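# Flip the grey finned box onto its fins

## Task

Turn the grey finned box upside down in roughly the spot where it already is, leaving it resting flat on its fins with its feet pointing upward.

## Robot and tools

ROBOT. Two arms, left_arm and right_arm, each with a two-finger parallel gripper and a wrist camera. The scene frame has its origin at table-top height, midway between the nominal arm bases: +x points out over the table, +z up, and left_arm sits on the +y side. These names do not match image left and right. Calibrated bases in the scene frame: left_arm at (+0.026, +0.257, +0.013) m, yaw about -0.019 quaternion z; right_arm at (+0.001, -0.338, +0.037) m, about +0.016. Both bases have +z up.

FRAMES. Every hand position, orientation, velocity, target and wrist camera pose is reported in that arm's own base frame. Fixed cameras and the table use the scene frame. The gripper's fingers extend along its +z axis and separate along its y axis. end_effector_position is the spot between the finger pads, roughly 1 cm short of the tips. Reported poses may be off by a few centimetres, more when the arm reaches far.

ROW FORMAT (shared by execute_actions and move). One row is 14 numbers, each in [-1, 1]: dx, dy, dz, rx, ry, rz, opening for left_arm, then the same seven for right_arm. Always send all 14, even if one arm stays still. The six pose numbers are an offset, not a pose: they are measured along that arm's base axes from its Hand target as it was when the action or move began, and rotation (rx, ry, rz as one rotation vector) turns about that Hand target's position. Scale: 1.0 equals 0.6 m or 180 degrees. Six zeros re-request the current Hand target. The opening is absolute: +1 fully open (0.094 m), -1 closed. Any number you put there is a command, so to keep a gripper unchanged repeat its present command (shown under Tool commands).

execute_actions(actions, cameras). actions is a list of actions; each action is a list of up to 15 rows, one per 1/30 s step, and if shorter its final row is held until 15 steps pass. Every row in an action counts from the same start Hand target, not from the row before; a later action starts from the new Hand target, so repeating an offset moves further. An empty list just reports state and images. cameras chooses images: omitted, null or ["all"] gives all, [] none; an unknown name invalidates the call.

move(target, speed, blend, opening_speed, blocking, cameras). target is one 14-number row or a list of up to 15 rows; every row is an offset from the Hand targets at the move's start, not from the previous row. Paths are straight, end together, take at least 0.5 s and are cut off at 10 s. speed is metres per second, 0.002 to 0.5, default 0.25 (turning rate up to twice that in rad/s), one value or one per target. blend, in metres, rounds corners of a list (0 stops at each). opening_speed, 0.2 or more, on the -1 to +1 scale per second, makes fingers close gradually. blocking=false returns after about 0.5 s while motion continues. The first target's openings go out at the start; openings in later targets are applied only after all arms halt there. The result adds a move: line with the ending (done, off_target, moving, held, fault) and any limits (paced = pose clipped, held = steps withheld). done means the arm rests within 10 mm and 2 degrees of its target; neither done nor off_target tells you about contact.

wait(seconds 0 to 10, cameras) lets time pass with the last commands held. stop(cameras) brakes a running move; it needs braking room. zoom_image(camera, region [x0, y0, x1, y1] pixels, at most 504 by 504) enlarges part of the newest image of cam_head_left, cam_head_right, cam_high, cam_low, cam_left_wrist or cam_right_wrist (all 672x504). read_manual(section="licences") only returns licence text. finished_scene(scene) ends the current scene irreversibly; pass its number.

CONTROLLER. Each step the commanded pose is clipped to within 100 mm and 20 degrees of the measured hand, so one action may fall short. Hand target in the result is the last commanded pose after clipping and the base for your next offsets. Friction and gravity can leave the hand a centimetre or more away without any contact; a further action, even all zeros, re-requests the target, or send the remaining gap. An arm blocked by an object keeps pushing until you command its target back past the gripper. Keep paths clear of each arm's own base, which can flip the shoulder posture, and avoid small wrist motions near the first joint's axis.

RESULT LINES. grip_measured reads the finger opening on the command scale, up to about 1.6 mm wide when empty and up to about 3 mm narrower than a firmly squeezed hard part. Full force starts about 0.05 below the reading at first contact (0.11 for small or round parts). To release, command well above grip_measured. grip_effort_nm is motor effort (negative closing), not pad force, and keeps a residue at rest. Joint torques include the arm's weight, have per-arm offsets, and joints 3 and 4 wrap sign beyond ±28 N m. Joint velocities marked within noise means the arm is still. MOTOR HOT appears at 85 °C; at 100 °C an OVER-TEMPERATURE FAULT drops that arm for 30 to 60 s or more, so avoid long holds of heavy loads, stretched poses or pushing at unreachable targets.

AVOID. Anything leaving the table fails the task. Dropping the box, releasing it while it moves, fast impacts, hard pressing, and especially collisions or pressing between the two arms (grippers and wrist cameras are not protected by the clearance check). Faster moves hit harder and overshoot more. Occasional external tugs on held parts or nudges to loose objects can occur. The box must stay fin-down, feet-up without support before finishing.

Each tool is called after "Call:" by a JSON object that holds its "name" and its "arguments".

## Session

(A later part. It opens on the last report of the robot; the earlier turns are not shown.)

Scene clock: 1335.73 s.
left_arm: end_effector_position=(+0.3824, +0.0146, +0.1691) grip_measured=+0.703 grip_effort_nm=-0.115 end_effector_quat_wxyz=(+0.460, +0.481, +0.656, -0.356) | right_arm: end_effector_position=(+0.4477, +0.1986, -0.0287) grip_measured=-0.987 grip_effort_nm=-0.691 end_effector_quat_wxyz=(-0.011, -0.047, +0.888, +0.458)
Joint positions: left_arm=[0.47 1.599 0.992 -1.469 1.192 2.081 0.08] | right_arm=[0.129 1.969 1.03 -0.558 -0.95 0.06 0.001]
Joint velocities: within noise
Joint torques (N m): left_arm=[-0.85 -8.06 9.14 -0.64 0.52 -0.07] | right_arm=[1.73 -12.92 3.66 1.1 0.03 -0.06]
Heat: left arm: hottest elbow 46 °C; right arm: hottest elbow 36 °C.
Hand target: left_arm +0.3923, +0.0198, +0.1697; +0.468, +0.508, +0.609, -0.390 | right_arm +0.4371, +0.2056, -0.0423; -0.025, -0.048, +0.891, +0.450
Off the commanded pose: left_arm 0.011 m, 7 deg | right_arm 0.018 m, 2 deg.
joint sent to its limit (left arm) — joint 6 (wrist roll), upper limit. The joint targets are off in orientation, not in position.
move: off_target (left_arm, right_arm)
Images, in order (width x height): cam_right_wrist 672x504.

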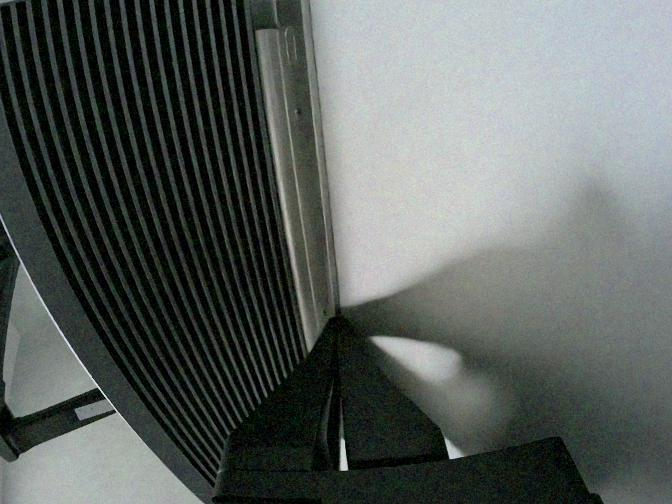

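Call:
{"name": "move", "arguments": {"target": [0,0,0,0,0,0,0.7,0,0.01,0,0,0,0,-1], "speed": 0.03, "cameras": ["cam_right_wrist"]}}

Call:
{"name": "zoom_image", "arguments": {"camera": "cam_right_wrist", "region": [270, 240, 410, 345]}}

Scene clock: 1343.33 s.
left_arm: end_effector_position=(+0.3824, +0.0146, +0.1691) grip_measured=+0.703 grip_effort_nm=-0.115 end_effector_quat_wxyz=(+0.460, +0.481, +0.656, -0.356) | right_arm: end_effector_position=(+0.4480, +0.1995, -0.0287) grip_measured=-0.987 grip_effort_nm=-0.691 end_effector_quat_wxyz=(-0.011, -0.041, +0.888, +0.458)
Joint positions: left_arm=[0.47 1.599 0.992 -1.469 1.192 2.081 0.08] | right_arm=[0.131 1.968 1.026 -0.545 -0.95 0.081 0.001]
Joint velocities: within noise
Joint torques (N m): left_arm=[-0.97 -7.94 9.16 -0.65 0.53 -0.07] | right_arm=[1.96 -12.86 3.95 1.37 0.11 -0.08]
Heat: left arm: hottest elbow 46 °C; right arm: hottest elbow 36 °C.
Hand target: left_arm +0.3923, +0.0198, +0.1697; +0.468, +0.508, +0.609, -0.390 | right_arm +0.4371, +0.2115, -0.0423; -0.025, -0.048, +0.891, +0.450
Off the commanded pose: left_arm 0.011 m, 7 deg | right_arm 0.021 m, 2 deg.
joint sent to its limit (left arm) — joint 6 (wrist roll), upper limit. The joint targets are off in orientation, not in position.
move: off_target (left_arm, right_arm)
Images, in order (width x height): cam_right_wrist 672x504.

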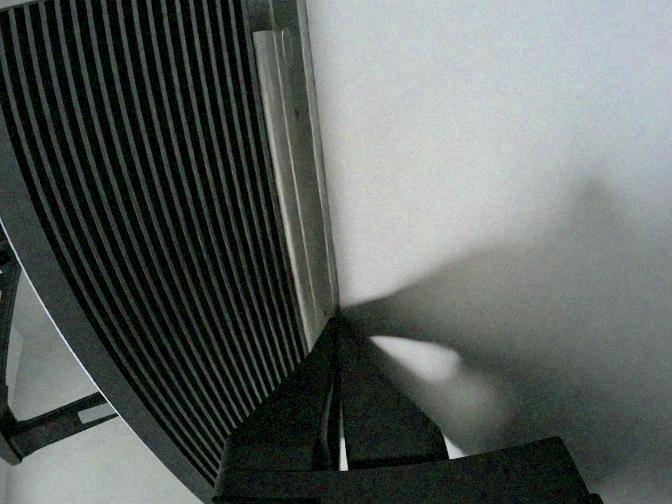

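Scaled by 3.600 from the camera's 672x504 image, which has a finer 960x720 frame.

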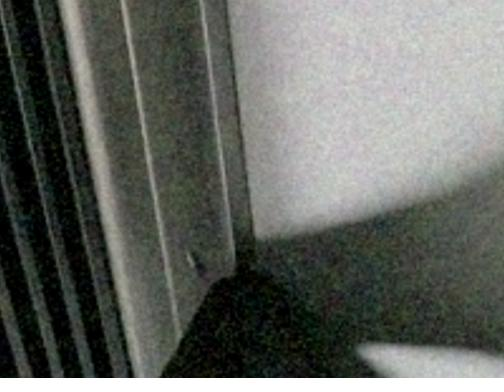

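Call:
{"name": "move", "arguments": {"target": [[0,-0.08,-0.18,0,0,0,0.7,0,0,0,0,0,0,-1],[0,-0.19,-0.18,0,0,0,0.7,0,0,0,0,0,0,-1]], "speed": 0.15, "blend": 0.03, "cameras": ["cam_left_wrist","cam_head_left","cam_right_wrist"]}}

Scene clock: 1374.97 s.
left_arm: end_effector_position=(+0.3926, -0.0916, +0.0571) grip_measured=+0.703 grip_effort_nm=-0.115 end_effector_quat_wxyz=(+0.467, +0.504, +0.611, -0.393) | right_arm: end_effector_position=(+0.4480, +0.1995, -0.0287) grip_measured=-0.987 grip_effort_nm=-0.691 end_effector_quat_wxyz=(-0.011, -0.041, +0.888, +0.458)
Joint positions: left_arm=[0.197 1.757 0.786 -0.659 1.314 1.624 0.08] | right_arm=[0.131 1.968 1.026 -0.545 -0.95 0.082 0.001]
Joint velocities: within noise
Joint torques (N m): left_arm=[-1.32 -11.87 4.45 0.87 0.62 -0.32] | right_arm=[2.2 -12.86 4.07 1.31 0.1 -0.07]
Heat: left arm: hottest elbow 46 °C; right arm: hottest elbow 36 °C.
Hand target: left_arm +0.3922, -0.0942, +0.0616; +0.468, +0.508, +0.609, -0.390 | right_arm +0.4371, +0.2115, -0.0423; -0.025, -0.048, +0.891, +0.450
Off the commanded pose: left_arm 0.005 m, 1 deg | right_arm 0.021 m, 2 deg.
move: off_target (right_arm)
Images, in order (width x height): cam_head_left 672x504, cam_left_wrist 672x504, cam_right_wrist 672x504.

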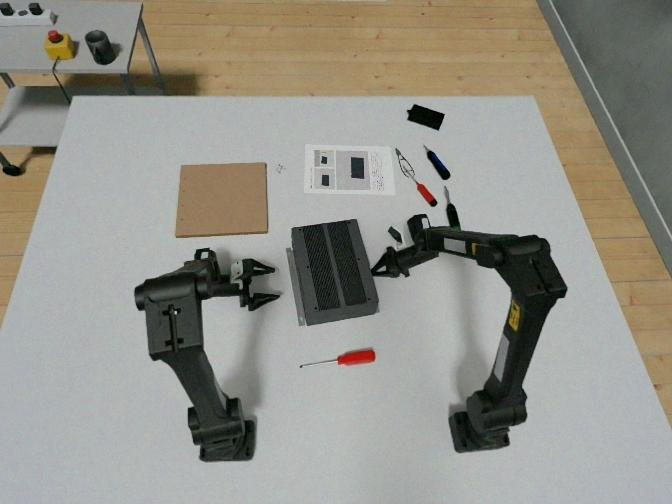

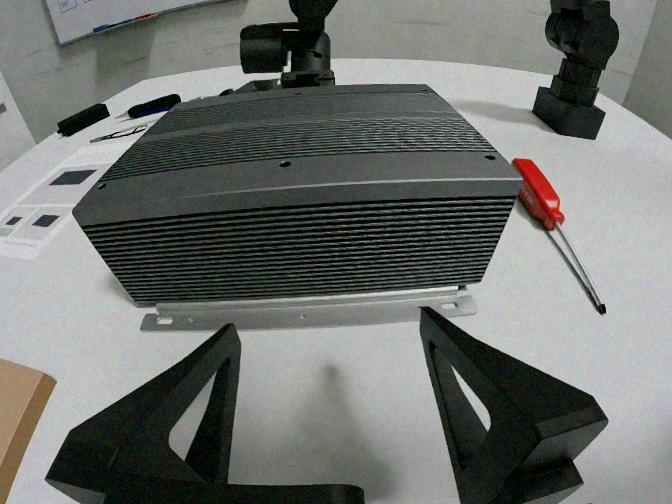

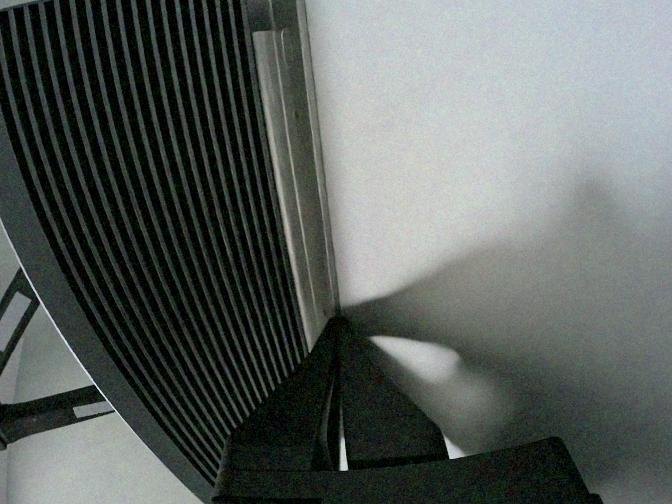

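Call:
{"name": "move", "arguments": {"target": [0,-0.07,0.01,0,0,0,0.7,0,0,0,0,0,0,-1], "speed": 0.06, "cameras": ["cam_left_wrist","cam_head_left"]}}

Scene clock: 1385.07 s.
left_arm: end_effector_position=(+0.3926, -0.1333, +0.0626) grip_measured=+0.703 grip_effort_nm=-0.115 end_effector_quat_wxyz=(+0.465, +0.505, +0.612, -0.393) | right_arm: end_effector_position=(+0.4480, +0.1995, -0.0287) grip_measured=-0.987 grip_effort_nm=-0.691 end_effector_quat_wxyz=(-0.011, -0.041, +0.888, +0.458)
Joint positions: left_arm=[0.084 1.689 0.686 -0.224 1.294 1.202 0.08] | right_arm=[0.131 1.968 1.026 -0.545 -0.95 0.082 0.001]
Joint velocities: within noise
Joint torques (N m): left_arm=[-1.49 -11.22 4.77 1.65 0.6 -0.32] | right_arm=[1.9 -12.92 4.01 1.47 0.07 -0.02]
Heat: left arm: hottest elbow 45 °C; right arm: hottest elbow 35 °C.
Hand target: left_arm +0.3922, -0.1363, +0.0676; +0.468, +0.508, +0.609, -0.390 | right_arm +0.4371, +0.2115, -0.0423; -0.025, -0.048, +0.891, +0.450
Off the commanded pose: left_arm 0.006 m, 1 deg | right_arm 0.021 m, 2 deg.
move: off_target (right_arm)
Images, in order (width x height): cam_head_left 672x504, cam_left_wrist 672x504.

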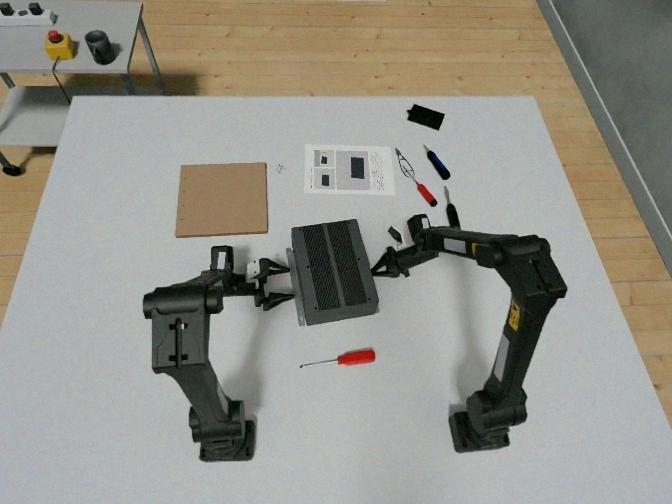

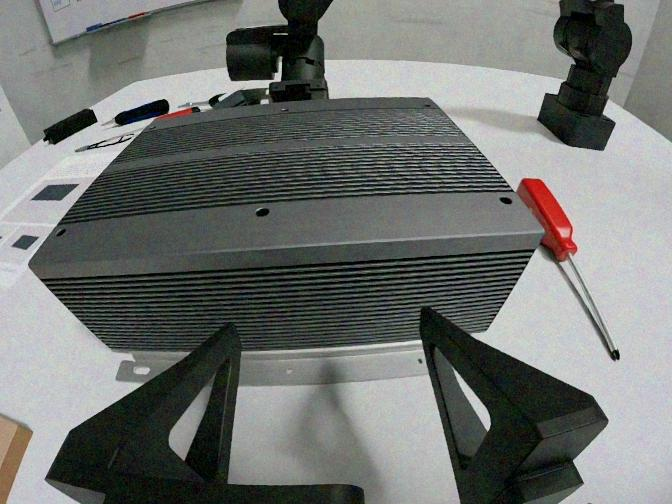

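Call:
{"name": "move", "arguments": {"target": [0.02,-0.045,0.005,0,0,0,0.7,0,0,0,0,0,0,-1], "speed": 0.05, "cameras": ["cam_left_wrist"]}}

Scene clock: 1391.77 s.
left_arm: end_effector_position=(+0.4043, -0.1536, +0.0653) grip_measured=+0.703 grip_effort_nm=-0.115 end_effector_quat_wxyz=(+0.467, +0.501, +0.616, -0.389) | right_arm: end_effector_position=(+0.4480, +0.1995, -0.0287) grip_measured=-0.987 grip_effort_nm=-0.691 end_effector_quat_wxyz=(-0.011, -0.041, +0.888, +0.458)
Joint positions: left_arm=[0.026 1.689 0.669 0.001 1.259 0.986 0.08] | right_arm=[0.131 1.968 1.026 -0.545 -0.95 0.082 0.001]
Joint velocities: within noise
Joint torques (N m): left_arm=[-2.84 -10.75 5.33 2.13 0.53 -0.44] | right_arm=[2.26 -12.51 3.77 1.22 0.12 -0.08]
Heat: left arm: hottest elbow 44 °C; right arm: hottest elbow 35 °C.
Hand target: left_arm +0.4042, -0.1632, +0.0706; +0.468, +0.508, +0.609, -0.390 | right_arm +0.4371, +0.2115, -0.0423; -0.025, -0.048, +0.891, +0.450
Off the commanded pose: left_arm 0.011 m, 1 deg | right_arm 0.021 m, 2 deg.
move: off_target (left_arm, right_arm)
Images, in order (width x height): cam_left_wrist 672x504.

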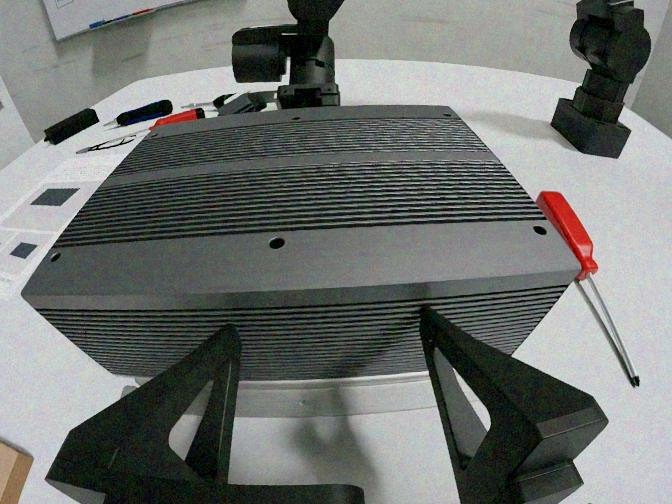

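Call:
{"name": "move", "arguments": {"target": [0.01,-0.05,0.042,0,0,0,0.7,-0.006,0.04,0,0,0,0,-1], "speed": 0.03, "cameras": ["cam_left_wrist","cam_right_wrist"]}}

Scene clock: 1424.73 s.
left_arm: end_effector_position=(+0.4038, -0.1563, +0.0666) grip_measured=+0.702 grip_effort_nm=-0.110 end_effector_quat_wxyz=(+0.458, +0.480, +0.644, -0.381) | right_arm: end_effector_position=(+0.4502, +0.2001, -0.0284) grip_measured=-0.987 grip_effort_nm=-0.691 end_effector_quat_wxyz=(-0.003, -0.021, +0.892, +0.451)
Joint positions: left_arm=[0.011 1.657 0.636 0.083 1.202 0.852 0.08] | right_arm=[0.136 1.95 1.002 -0.48 -0.928 0.162 0.001]
Joint velocities: within noise
Joint torques (N m): left_arm=[-8 -12.75 7.73 2.97 1.08 -0.8] | right_arm=[5.6 -12.04 4.4 1.72 -0.6 -0.02]
Heat: left arm: hottest elbow 42 °C; right arm: hottest elbow 35 °C.
Hand target: left_arm +0.4102, -0.1933, +0.0957; +0.468, +0.508, +0.609, -0.390 | right_arm +0.4336, +0.2355, -0.0423; -0.025, -0.048, +0.891, +0.450
Off the commanded pose: left_arm 0.047 m, 5 deg | right_arm 0.042 m, 4 deg.
move: off_target (left_arm, right_arm)
Images, in order (width x height): cam_left_wrist 672x504, cam_right_wrist 672x504.

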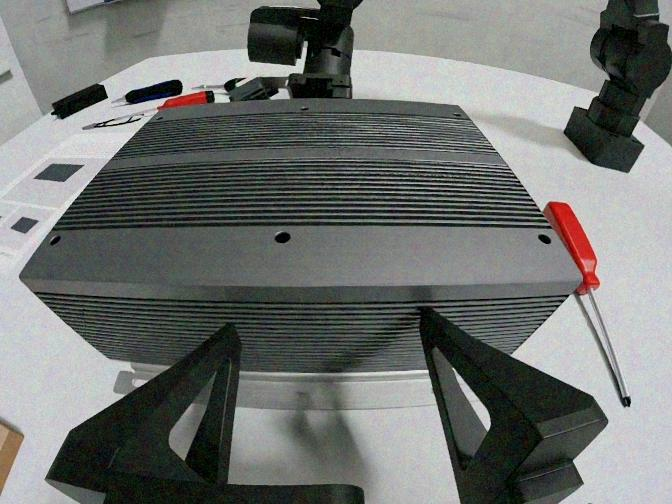

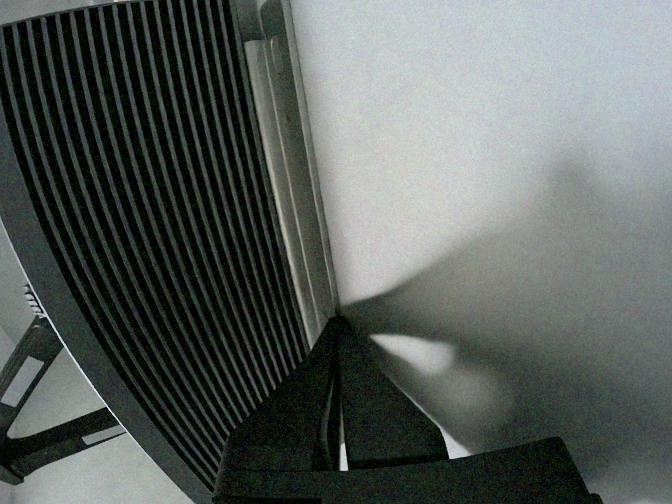

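Call:
{"name": "move", "arguments": {"target": [0.009,-0.045,0.04,0,0,0,0.7,-0.006,0.035,0,0,0,0,-1], "speed": 0.03, "cameras": ["cam_left_wrist","cam_right_wrist"]}}

Scene clock: 1431.27 s.
left_arm: end_effector_position=(+0.4053, -0.1705, +0.0795) grip_measured=+0.702 grip_effort_nm=-0.105 end_effector_quat_wxyz=(+0.450, +0.471, +0.658, -0.377) | right_arm: end_effector_position=(+0.4611, +0.1978, -0.0281) grip_measured=-0.987 grip_effort_nm=-0.686 end_effector_quat_wxyz=(+0.017, -0.007, +0.898, +0.439)
Joint positions: left_arm=[-0.032 1.608 0.627 0.121 1.149 0.738 0.08] | right_arm=[0.136 1.94 0.996 -0.416 -0.893 0.223 0.001]
Joint velocities: within noise
Joint torques (N m): left_arm=[-9.93 -12.57 9.61 3.63 1.37 -0.86] | right_arm=[8.12 -11.16 4.08 1.68 -1.8 -0.03]
Heat: left arm: hottest elbow 42 °C; right arm: hottest elbow 35 °C.
Hand target: left_arm +0.4156, -0.2202, +0.1198; +0.468, +0.508, +0.609, -0.390 | right_arm +0.4301, +0.2565, -0.0423; -0.025, -0.048, +0.891, +0.450
Off the commanded pose: left_arm 0.065 m, 8 deg | right_arm 0.068 m, 7 deg.
move: off_target (left_arm, right_arm)
Images, in order (width x height): cam_left_wrist 672x504, cam_right_wrist 672x504.

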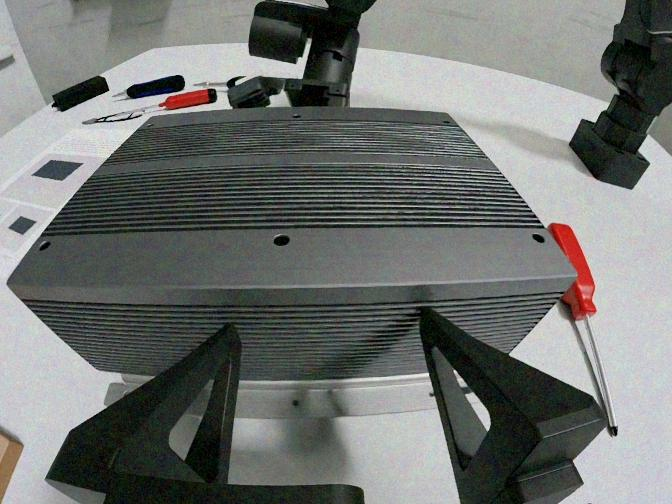

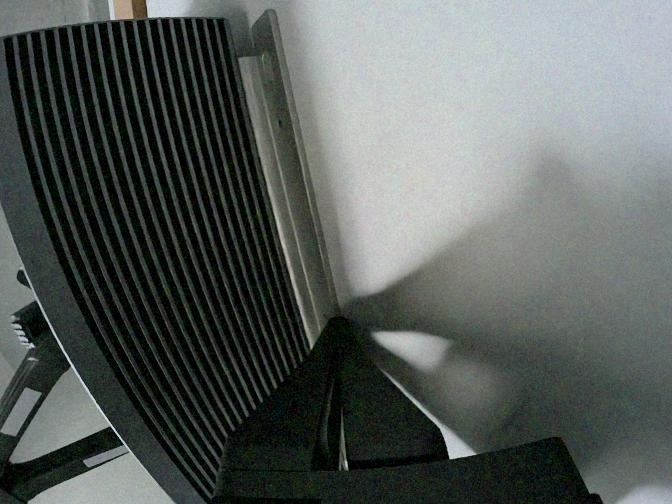

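Call:
{"name": "execute_actions", "arguments": {"actions": [], "cameras": ["cam_head_left","cam_head_right"]}}

Call:
{"name": "zoom_image", "arguments": {"camera": "cam_head_left", "region": [200, 190, 440, 370]}}

Call:
{"name": "zoom_image", "arguments": {"camera": "cam_right_wrist", "region": [230, 240, 430, 390]}}

Scene clock: 1437.67 s.
left_arm: end_effector_position=(+0.4053, -0.1705, +0.0795) grip_measured=+0.702 grip_effort_nm=-0.100 end_effector_quat_wxyz=(+0.450, +0.471, +0.659, -0.377) | right_arm: end_effector_position=(+0.4611, +0.1978, -0.0281) grip_measured=-0.987 grip_effort_nm=-0.696 end_effector_quat_wxyz=(+0.017, -0.006, +0.898, +0.439)
Joint positions: left_arm=[-0.032 1.608 0.627 0.121 1.149 0.737 0.08] | right_arm=[0.136 1.94 0.996 -0.416 -0.893 0.223 0.001]
Joint velocities: within noise
Joint torques (N m): left_arm=[-9.93 -12.57 9.63 3.52 1.37 -0.84] | right_arm=[8.59 -10.93 4.07 1.57 -1.78 -0.01]
Heat: left arm: hottest elbow 43 °C; right arm: hottest elbow 35 °C.
Hand target: left_arm +0.4156, -0.2201, +0.1198; +0.468, +0.508, +0.609, -0.390 | right_arm +0.4301, +0.2565, -0.0423; -0.025, -0.048, +0.891, +0.451
Tool commands: left_gripper/opening=+0.7 right_gripper/opening=-1.0
Off the commanded pose: left_arm 0.065 m, 8 deg | right_arm 0.068 m, 7 deg.
Images, in order (width x height): cam_head_left 672x504, cam_head_right 672x504.

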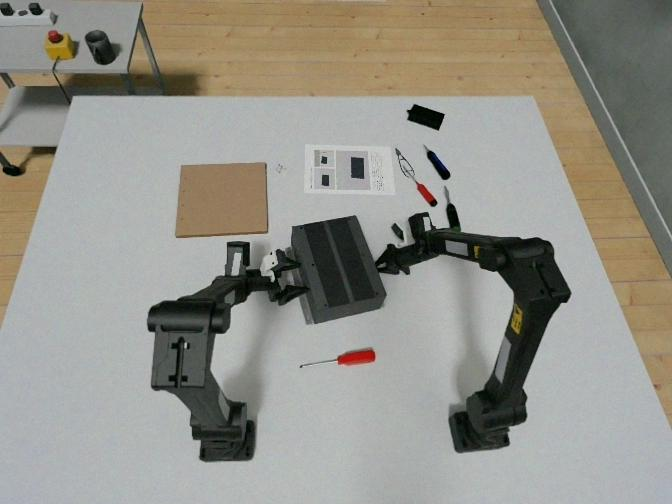

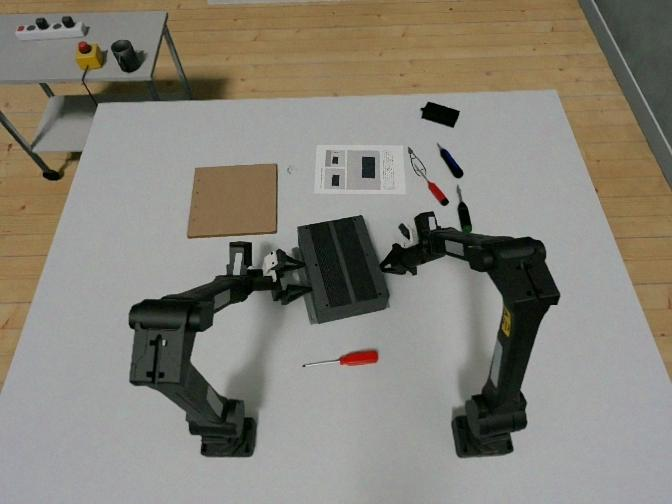

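Scaled by 2.100.

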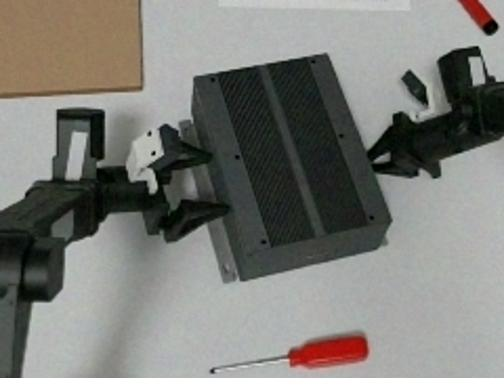

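This scene's latest camera images include none from cam_right_wrist. They are from: cam_head_left, cam_head_right. cam_right_wrist's image comes with the result of a call that names it in "cameras".

Call:
{"name": "move", "arguments": {"target": [-0.026,0.158,-0.058,0,0,0,0.7,0.033,-0.18,0.07,0,0,0,-1], "speed": 0.08, "cameras": ["cam_head_left","cam_left_wrist","cam_right_wrist"]}}

Scene clock: 1519.20 s.
left_arm: end_effector_position=(+0.3883, -0.1294, +0.0857) grip_measured=+0.702 grip_effort_nm=-0.105 end_effector_quat_wxyz=(+0.465, +0.507, +0.611, -0.393) | right_arm: end_effector_position=(+0.4331, +0.1530, -0.0107) grip_measured=-0.987 grip_effort_nm=-0.696 end_effector_quat_wxyz=(-0.043, -0.042, +0.891, +0.451)
Joint positions: left_arm=[0.096 1.62 0.698 -0.355 1.296 1.257 0.08] | right_arm=[0.035 1.94 1.056 -0.833 -0.932 -0.132 0.001]
Joint velocities: within noise
Joint torques (N m): left_arm=[-0.15 -7.41 8.03 0.7 0.83 -0.06] | right_arm=[-1.85 -14.62 7.16 -0.09 -0.58 -0.18]
Heat: left arm: hottest elbow 47 °C; right arm: hottest elbow 35 °C.
Hand target: left_arm +0.4001, -0.1254, +0.0850; +0.468, +0.508, +0.609, -0.390 | right_arm +0.4498, +0.1485, -0.0004; -0.025, -0.048, +0.891, +0.450
Off the commanded pose: left_arm 0.012 m, 1 deg | right_arm 0.020 m, 2 deg.
move: off_target (left_arm, right_arm)
Images, in order (width x height): cam_head_left 672x504, cam_left_wrist 672x504, cam_right_wrist 672x504.

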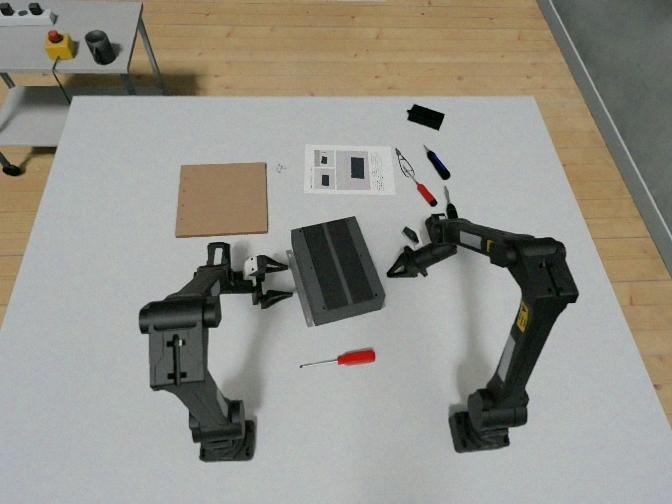

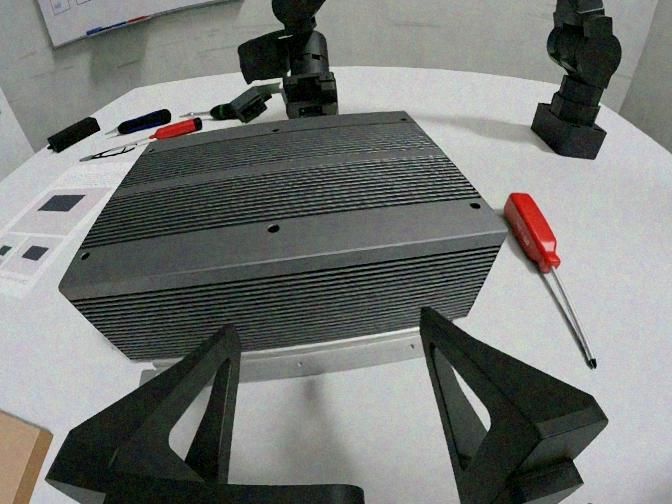

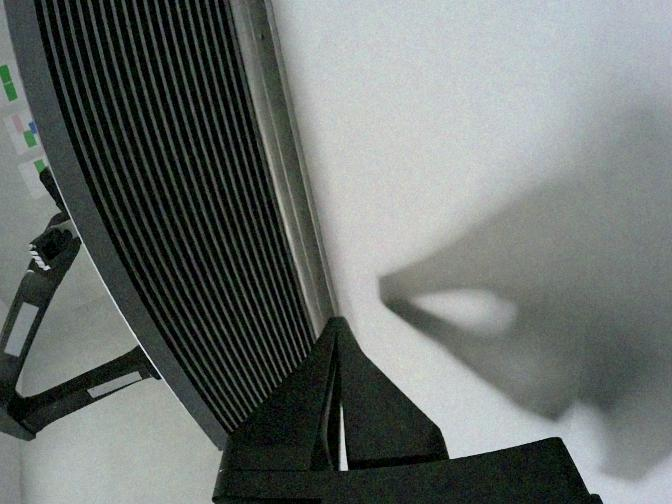

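Call:
{"name": "move", "arguments": {"target": [[0,0.04,0,0,0,0,1,0.022,-0.031,0.084,0.0661,-0.4037,0.3129,-1],[0,0.04,0,0,0,0,1,0.022,-0.031,0.04,0.0661,-0.4037,0.3129,1]], "speed": 0.2, "cameras": ["cam_head_left","cam_right_wrist"]}}

Scene clock: 1588.13 s.
left_arm: end_effector_position=(+0.3884, -0.1069, +0.0861) grip_measured=+0.997 grip_effort_nm=0.154 end_effector_quat_wxyz=(+0.464, +0.508, +0.610, -0.393) | right_arm: end_effector_position=(+0.4474, +0.1368, +0.0219) grip_measured=+0.997 grip_effort_nm=0.076 end_effector_quat_wxyz=(-0.283, +0.679, -0.568, -0.369)
Joint positions: left_arm=[0.157 1.652 0.759 -0.616 1.307 1.499 0.094] | right_arm=[-0.002 1.955 1.184 -1.107 -0.933 -1.906 0.094]
Joint velocities: within noise
Joint torques (N m): left_arm=[0.21 -7.77 7.87 0.34 0.88 -0.07] | right_arm=[-1.9 -14.04 7.5 0.17 -0.59 -0.13]
Heat: left arm: hottest elbow 43 °C; right arm: hottest elbow 39 °C.
Hand target: left_arm +0.4000, -0.1015, +0.0850; +0.468, +0.508, +0.609, -0.390 | right_arm +0.4630, +0.1300, +0.0237; -0.295, +0.683, -0.566, -0.355
Off the commanded pose: left_arm 0.013 m, 1 deg | right_arm 0.017 m, 2 deg.
move: off_target (left_arm, right_arm); target 2's new opening was sent with right_arm's hand 0.017 m and 2 deg from that target
Images, in order (width x height): cam_head_left 672x504, cam_right_wrist 672x504.

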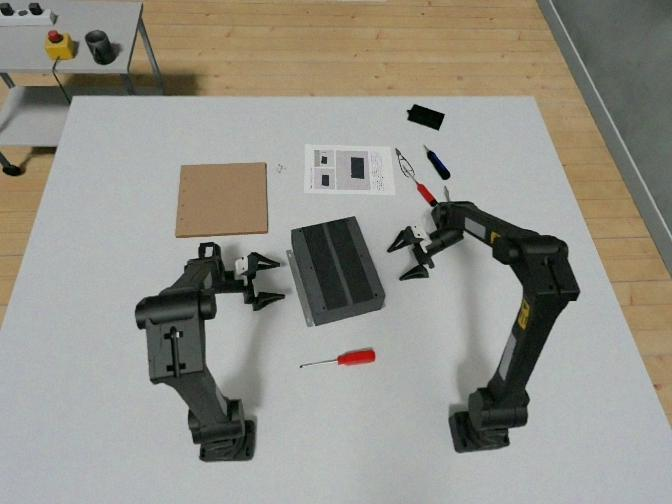

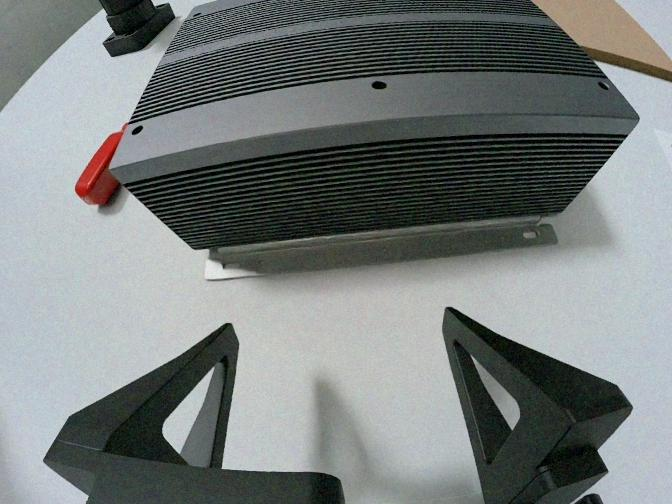

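Call:
{"name": "move", "arguments": {"target": [[0,0,0,0,0,0,1,0.045,0.008,0,0,0,0,1],[0,0,0,0,0,0,1,0.045,0.02,-0.1,0,0,0,1]], "speed": 0.08, "cameras": ["cam_right_wrist"]}}

Scene clock: 1601.60 s.
left_arm: end_effector_position=(+0.3884, -0.1067, +0.0861) grip_measured=+0.997 grip_effort_nm=0.159 end_effector_quat_wxyz=(+0.464, +0.508, +0.610, -0.393) | right_arm: end_effector_position=(+0.4841, +0.1380, -0.0253) grip_measured=+0.998 grip_effort_nm=0.071 end_effector_quat_wxyz=(-0.300, +0.681, -0.565, -0.356)
Joint positions: left_arm=[0.158 1.652 0.759 -0.616 1.307 1.5 0.094] | right_arm=[-0.002 2.093 1.265 -0.999 -0.946 -1.89 0.094]
Joint velocities: within noise
Joint torques (N m): left_arm=[0.26 -7.77 7.9 0.34 0.87 -0.07] | right_arm=[0.15 -13.92 6.34 0.57 -0.29 0.1]
Heat: left arm: hottest elbow 44 °C; right arm: hottest elbow 39 °C.
Hand target: left_arm +0.4001, -0.1014, +0.0850; +0.468, +0.508, +0.609, -0.390 | right_arm +0.4899, +0.1420, -0.0364; -0.295, +0.683, -0.566, -0.355
Off the commanded pose: left_arm 0.013 m, 1 deg | right_arm 0.013 m, 1 deg.
move: off_target (left_arm, right_arm)
Images, in order (width x height): cam_right_wrist 672x504.

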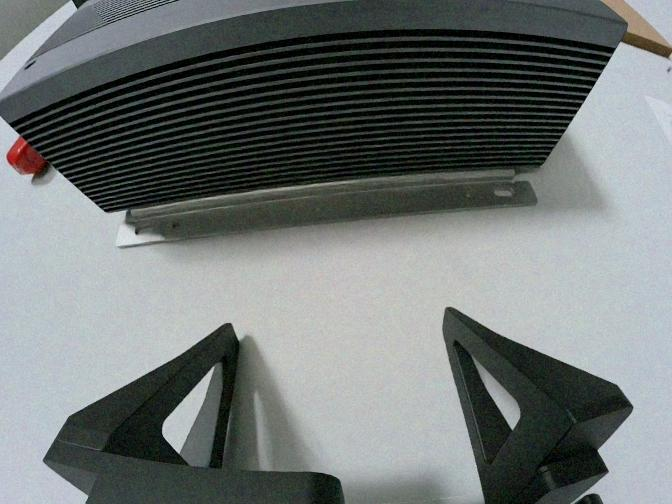

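Call:
{"name": "move", "arguments": {"target": [0,0,0,0,0,0,1,-0.02,0.055,-0.005,0,0,0,1], "speed": 0.06, "cameras": ["cam_right_wrist"]}}

Scene clock: 1610.17 s.
left_arm: end_effector_position=(+0.3884, -0.1067, +0.0859) grip_measured=+0.997 grip_effort_nm=0.159 end_effector_quat_wxyz=(+0.464, +0.508, +0.610, -0.393) | right_arm: end_effector_position=(+0.4860, +0.1667, -0.0256) grip_measured=+0.998 grip_effort_nm=0.066 end_effector_quat_wxyz=(-0.305, +0.675, -0.571, -0.354)
Joint positions: left_arm=[0.158 1.653 0.759 -0.616 1.307 1.5 0.094] | right_arm=[0.053 2.078 1.239 -0.884 -0.965 -1.766 0.094]
Joint velocities: within noise
Joint torques (N m): left_arm=[0.15 -7.88 7.9 0.32 0.87 -0.06] | right_arm=[0.15 -14.68 4 0.94 -0.06 -0.09]
Heat: left arm: hottest elbow 44 °C; right arm: hottest elbow 38 °C.
Hand target: left_arm +0.4001, -0.1014, +0.0849; +0.468, +0.508, +0.609, -0.390 | right_arm +0.4780, +0.1749, -0.0393; -0.295, +0.683, -0.566, -0.355
Off the commanded pose: left_arm 0.013 m, 1 deg | right_arm 0.018 m, 2 deg.
move: off_target (left_arm, right_arm)
Images, in order (width x height): cam_right_wrist 672x504.

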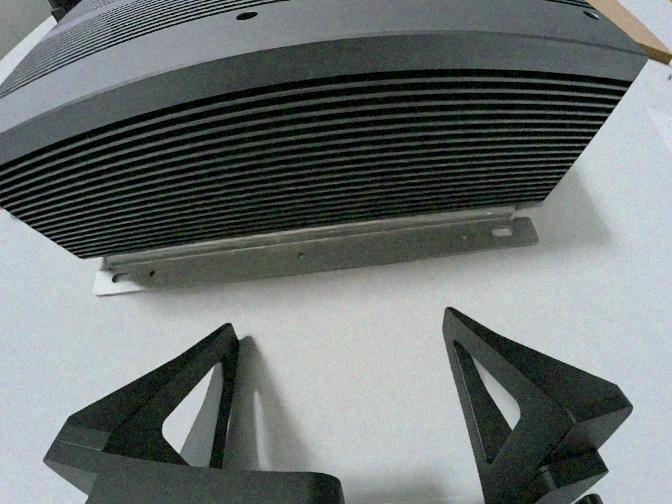

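Call:
{"name": "move", "arguments": {"target": [0,0,0,0,0,0,1,-0.03,0.03,0,0,0,0.014,1], "speed": 0.04, "cameras": ["cam_right_wrist"]}}

Scene clock: 1615.63 s.
left_arm: end_effector_position=(+0.3884, -0.1067, +0.0859) grip_measured=+0.997 grip_effort_nm=0.154 end_effector_quat_wxyz=(+0.464, +0.508, +0.610, -0.393) | right_arm: end_effector_position=(+0.4711, +0.1847, -0.0257) grip_measured=+0.998 grip_effort_nm=0.071 end_effector_quat_wxyz=(-0.299, +0.686, -0.558, -0.360)
Joint positions: left_arm=[0.158 1.653 0.759 -0.616 1.307 1.5 0.094] | right_arm=[0.092 2.063 1.21 -0.867 -0.965 -1.763 0.094]
Joint velocities: within noise
Joint torques (N m): left_arm=[0.15 -7.77 7.91 0.35 0.87 -0.08] | right_arm=[1.03 -14.97 3.7 0.88 -0.06 -0.18]
Heat: left arm: hottest elbow 44 °C; right arm: hottest elbow 38 °C.
Hand target: left_arm +0.4001, -0.1015, +0.0849; +0.468, +0.508, +0.609, -0.390 | right_arm +0.4601, +0.1929, -0.0393; -0.287, +0.695, -0.551, -0.362
Off the commanded pose: left_arm 0.013 m, 1 deg | right_arm 0.019 m, 2 deg.
move: off_target (left_arm, right_arm)
Images, in order (width x height): cam_right_wrist 672x504.

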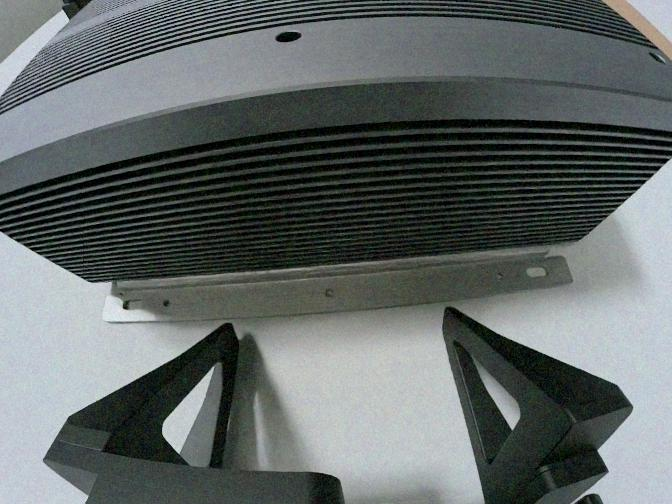

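Call:
{"name": "move", "arguments": {"target": [0,0,0,0,0,0,1,-0.006,0.03,0,0,0,0,1], "speed": 0.04, "cameras": ["cam_right_wrist"]}}

Scene clock: 1621.70 s.
left_arm: end_effector_position=(+0.3884, -0.1067, +0.0859) grip_measured=+0.997 grip_effort_nm=0.159 end_effector_quat_wxyz=(+0.464, +0.508, +0.610, -0.393) | right_arm: end_effector_position=(+0.4673, +0.1954, -0.0254) grip_measured=+0.999 grip_effort_nm=0.066 end_effector_quat_wxyz=(-0.299, +0.685, -0.560, -0.358)
Joint positions: left_arm=[0.158 1.653 0.759 -0.616 1.307 1.5 0.094] | right_arm=[0.114 2.05 1.188 -0.818 -0.966 -1.714 0.094]
Joint velocities: within noise
Joint torques (N m): left_arm=[0.09 -7.88 7.9 0.29 0.88 -0.07] | right_arm=[2.32 -13.68 4 1.4 -0.24 -0.03]
Heat: left arm: hottest elbow 44 °C; right arm: hottest elbow 37 °C.
Hand target: left_arm +0.4000, -0.1015, +0.0849; +0.468, +0.508, +0.609, -0.390 | right_arm +0.4564, +0.2110, -0.0393; -0.287, +0.695, -0.551, -0.362
Off the commanded pose: left_arm 0.013 m, 1 deg | right_arm 0.023 m, 2 deg.
move: off_target (left_arm, right_arm)
Images, in order (width x height): cam_right_wrist 672x504.

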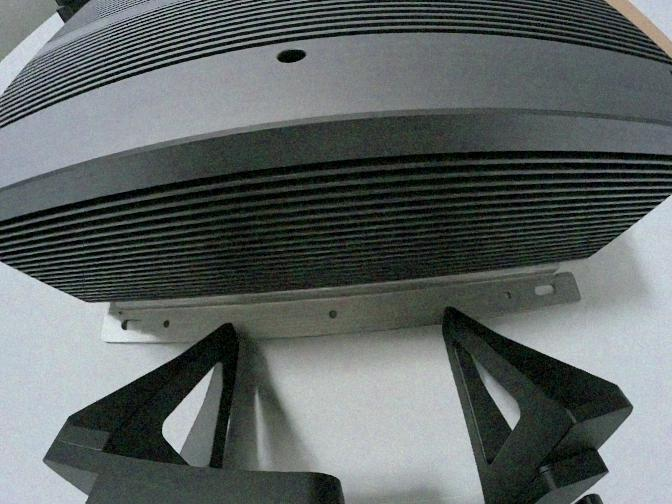

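Call:
{"name": "move", "arguments": {"target": [0,0,0,0,0,0,1,-0.004,0.02,-0.008,0,0,0,1], "speed": 0.04, "cameras": ["cam_right_wrist"]}}

Scene clock: 1637.33 s.
left_arm: end_effector_position=(+0.3884, -0.1067, +0.0859) grip_measured=+0.997 grip_effort_nm=0.154 end_effector_quat_wxyz=(+0.464, +0.508, +0.610, -0.393) | right_arm: end_effector_position=(+0.4674, +0.1954, -0.0256) grip_measured=+0.999 grip_effort_nm=0.046 end_effector_quat_wxyz=(-0.302, +0.680, -0.567, -0.354)
Joint positions: left_arm=[0.158 1.653 0.759 -0.616 1.307 1.5 0.094] | right_arm=[0.114 2.041 1.172 -0.783 -0.966 -1.679 0.094]
Joint velocities: within noise
Joint torques (N m): left_arm=[0.03 -7.77 7.87 0.31 0.87 -0.06] | right_arm=[4.19 -12.69 4.18 1.74 -0.35 0.07]
Heat: left arm: hottest elbow 44 °C; right arm: hottest elbow 36 °C.
Hand target: left_arm +0.4000, -0.1015, +0.0849; +0.468, +0.508, +0.609, -0.390 | right_arm +0.4540, +0.2230, -0.0442; -0.287, +0.695, -0.551, -0.362
Off the commanded pose: left_arm 0.013 m, 1 deg | right_arm 0.036 m, 3 deg.
move: off_target (left_arm, right_arm)
Images, in order (width x height): cam_right_wrist 672x504.

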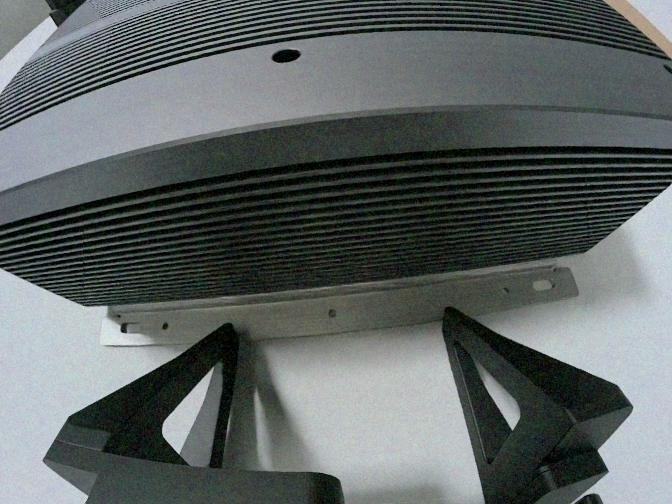

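Call:
{"name": "move", "arguments": {"target": [0.005,-0.064,-0.026,0,0,0.025,1,0,0,0,0,0,0,1], "speed": 0.08, "cameras": ["cam_left_wrist"]}}

Scene clock: 1659.90 s.
left_arm: end_effector_position=(+0.4047, -0.1366, +0.0718) grip_measured=+0.997 grip_effort_nm=0.154 end_effector_quat_wxyz=(+0.486, +0.485, +0.627, -0.368) | right_arm: end_effector_position=(+0.4676, +0.1953, -0.0255) grip_measured=+0.999 grip_effort_nm=0.051 end_effector_quat_wxyz=(-0.302, +0.680, -0.567, -0.354)
Joint positions: left_arm=[0.067 1.653 0.627 0.089 1.246 0.92 0.094] | right_arm=[0.114 2.041 1.172 -0.783 -0.965 -1.679 0.094]
Joint velocities: within noise
Joint torques (N m): left_arm=[-1.55 -8.94 4.89 2 0.5 -0.32] | right_arm=[4.42 -13.33 4.26 1.81 -0.34 0.09]
Heat: left arm: hottest elbow 44 °C; right arm: hottest elbow 36 °C.
Hand target: left_arm +0.4030, -0.1398, +0.0693; +0.483, +0.484, +0.629, -0.371 | right_arm +0.4541, +0.2230, -0.0441; -0.287, +0.695, -0.551, -0.362
Off the commanded pose: left_arm 0.004 m, 0 deg | right_arm 0.036 m, 3 deg.
move: off_target (right_arm)
Images, in order (width x height): cam_left_wrist 672x504.

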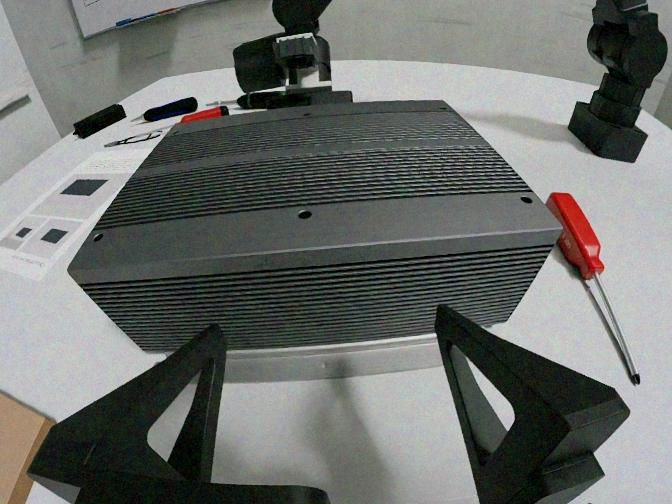

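Call:
{"name": "move", "arguments": {"target": [0.024,-0.055,0.0,0,0,0,1,0,0,0,0,0,0,1], "speed": 0.05, "cameras": ["cam_left_wrist"]}}

Scene clock: 1669.23 s.
left_arm: end_effector_position=(+0.4183, -0.1619, +0.0760) grip_measured=+0.998 grip_effort_nm=0.149 end_effector_quat_wxyz=(+0.491, +0.483, +0.629, -0.361) | right_arm: end_effector_position=(+0.4674, +0.1953, -0.0256) grip_measured=+0.999 grip_effort_nm=0.051 end_effector_quat_wxyz=(-0.301, +0.679, -0.568, -0.354)
Joint positions: left_arm=[-0.005 1.666 0.624 0.285 1.185 0.739 0.094] | right_arm=[0.114 2.041 1.172 -0.782 -0.965 -1.678 0.094]
Joint velocities: within noise
Joint torques (N m): left_arm=[-3.02 -7.94 5.71 2.56 0.45 -0.43] | right_arm=[4.31 -12.45 4.27 1.81 -0.34 0.05]
Heat: left arm: hottest elbow 43 °C; right arm: hottest elbow 36 °C.
Hand target: left_arm +0.4174, -0.1728, +0.0694; +0.483, +0.484, +0.629, -0.371 | right_arm +0.4540, +0.2229, -0.0442; -0.287, +0.695, -0.551, -0.362
Off the commanded pose: left_arm 0.013 m, 1 deg | right_arm 0.036 m, 3 deg.
move: off_target (left_arm, right_arm)
Images, in order (width x height): cam_left_wrist 672x504.

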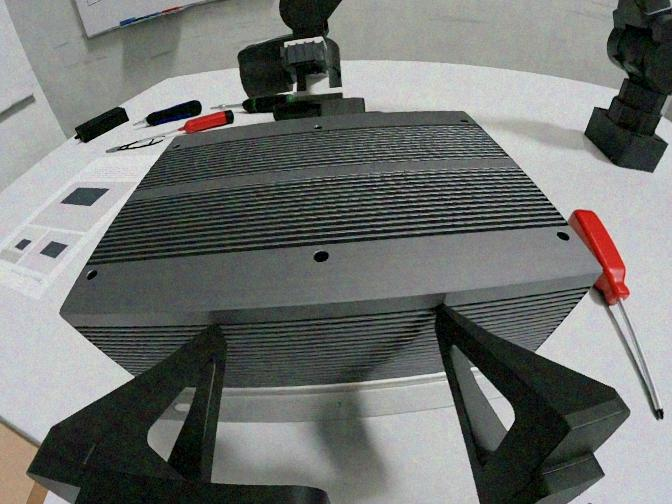

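Call:
{"name": "move", "arguments": {"target": [0.017,-0.0645,0.02,0,0,0,1,-0.006,0.033,0,0,0,0,1], "speed": 0.04, "cameras": ["cam_left_wrist","cam_right_wrist"]}}

Scene clock: 1679.07 s.
left_arm: end_effector_position=(+0.4196, -0.1609, +0.0733) grip_measured=+0.998 grip_effort_nm=0.125 end_effector_quat_wxyz=(+0.487, +0.453, +0.654, -0.361) | right_arm: end_effector_position=(+0.4678, +0.1947, -0.0255) grip_measured=+0.999 grip_effort_nm=0.037 end_effector_quat_wxyz=(-0.304, +0.672, -0.580, -0.348)
Joint positions: left_arm=[-0.009 1.666 0.598 0.374 1.144 0.616 0.094] | right_arm=[0.114 2.026 1.149 -0.732 -0.959 -1.623 0.094]
Joint velocities: within noise
Joint torques (N m): left_arm=[-10.58 -8.59 8.4 3.47 -0.71 -0.68] | right_arm=[7.12 -12.45 4.46 2.03 -0.71 0.11]
Heat: left arm: hottest elbow 42 °C; right arm: hottest elbow 35 °C.
Hand target: left_arm +0.4277, -0.2115, +0.0815; +0.483, +0.484, +0.629, -0.371 | right_arm +0.4504, +0.2427, -0.0441; -0.287, +0.695, -0.551, -0.362
Off the commanded pose: left_arm 0.052 m, 5 deg | right_arm 0.054 m, 5 deg.
move: off_target (left_arm, right_arm)
Images, in order (width x height): cam_left_wrist 672x504, cam_right_wrist 672x504.

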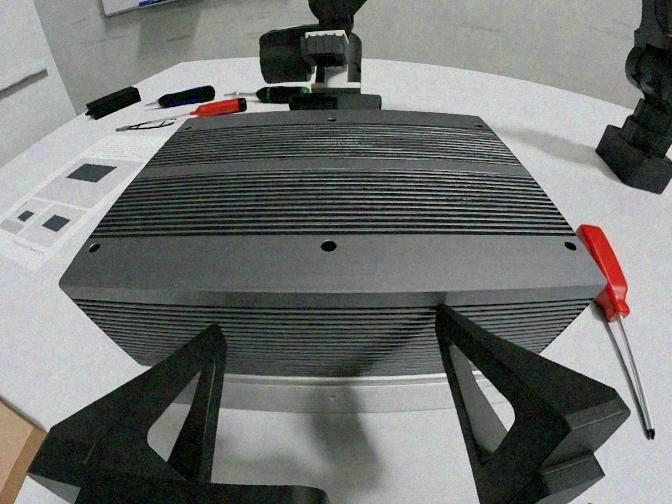

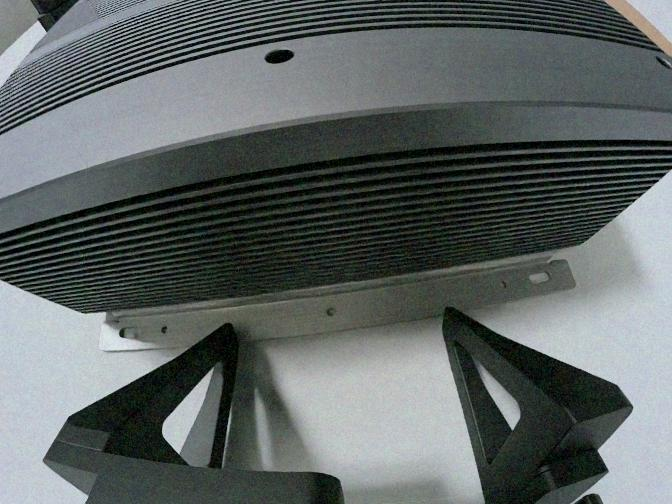

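Call:
{"name": "move", "arguments": {"target": [0.011,-0.042,0.05,0,0,0.022,1,-0.004,0.025,0,0,0,0,1], "speed": 0.04, "cameras": ["cam_left_wrist","cam_right_wrist"]}}

Scene clock: 1697.63 s.
left_arm: end_effector_position=(+0.4305, -0.1659, +0.0831) grip_measured=+0.998 grip_effort_nm=0.134 end_effector_quat_wxyz=(+0.490, +0.418, +0.691, -0.329) | right_arm: end_effector_position=(+0.4755, +0.1905, -0.0235) grip_measured=+0.999 grip_effort_nm=0.037 end_effector_quat_wxyz=(-0.307, +0.682, -0.581, -0.321)
Joint positions: left_arm=[-0.047 1.613 0.578 0.432 1.005 0.479 0.094] | right_arm=[0.112 2.007 1.144 -0.695 -0.92 -1.613 0.094]
Joint velocities: within noise
Joint torques (N m): left_arm=[-13.45 -10.46 9.18 3.66 0.2 -0.73] | right_arm=[9.88 -11.58 4.45 2.04 -2.26 0.43]
Heat: left arm: hottest elbow 42 °C; right arm: hottest elbow 35 °C.
Hand target: left_arm +0.4342, -0.2367, +0.1114; +0.496, +0.462, +0.645, -0.354 | right_arm +0.4479, +0.2578, -0.0442; -0.287, +0.695, -0.551, -0.362
Off the commanded pose: left_arm 0.076 m, 8 deg | right_arm 0.075 m, 6 deg.
move: off_target (left_arm, right_arm)
Images, in order (width x height): cam_left_wrist 672x504, cam_right_wrist 672x504.

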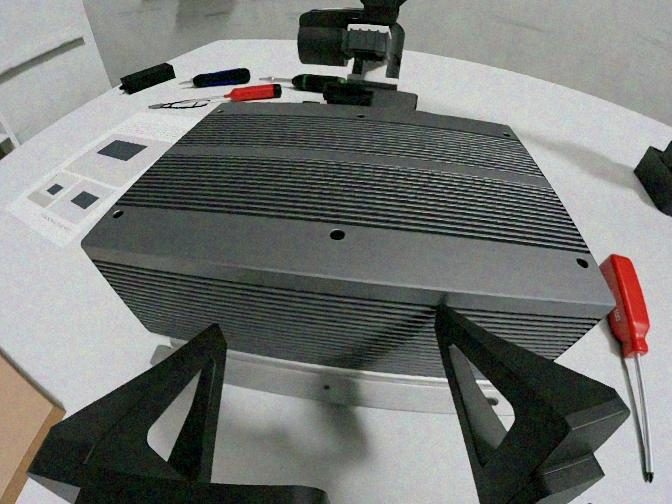

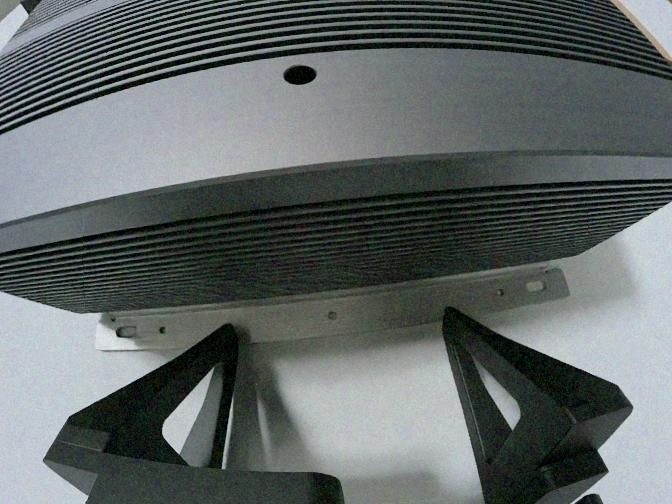

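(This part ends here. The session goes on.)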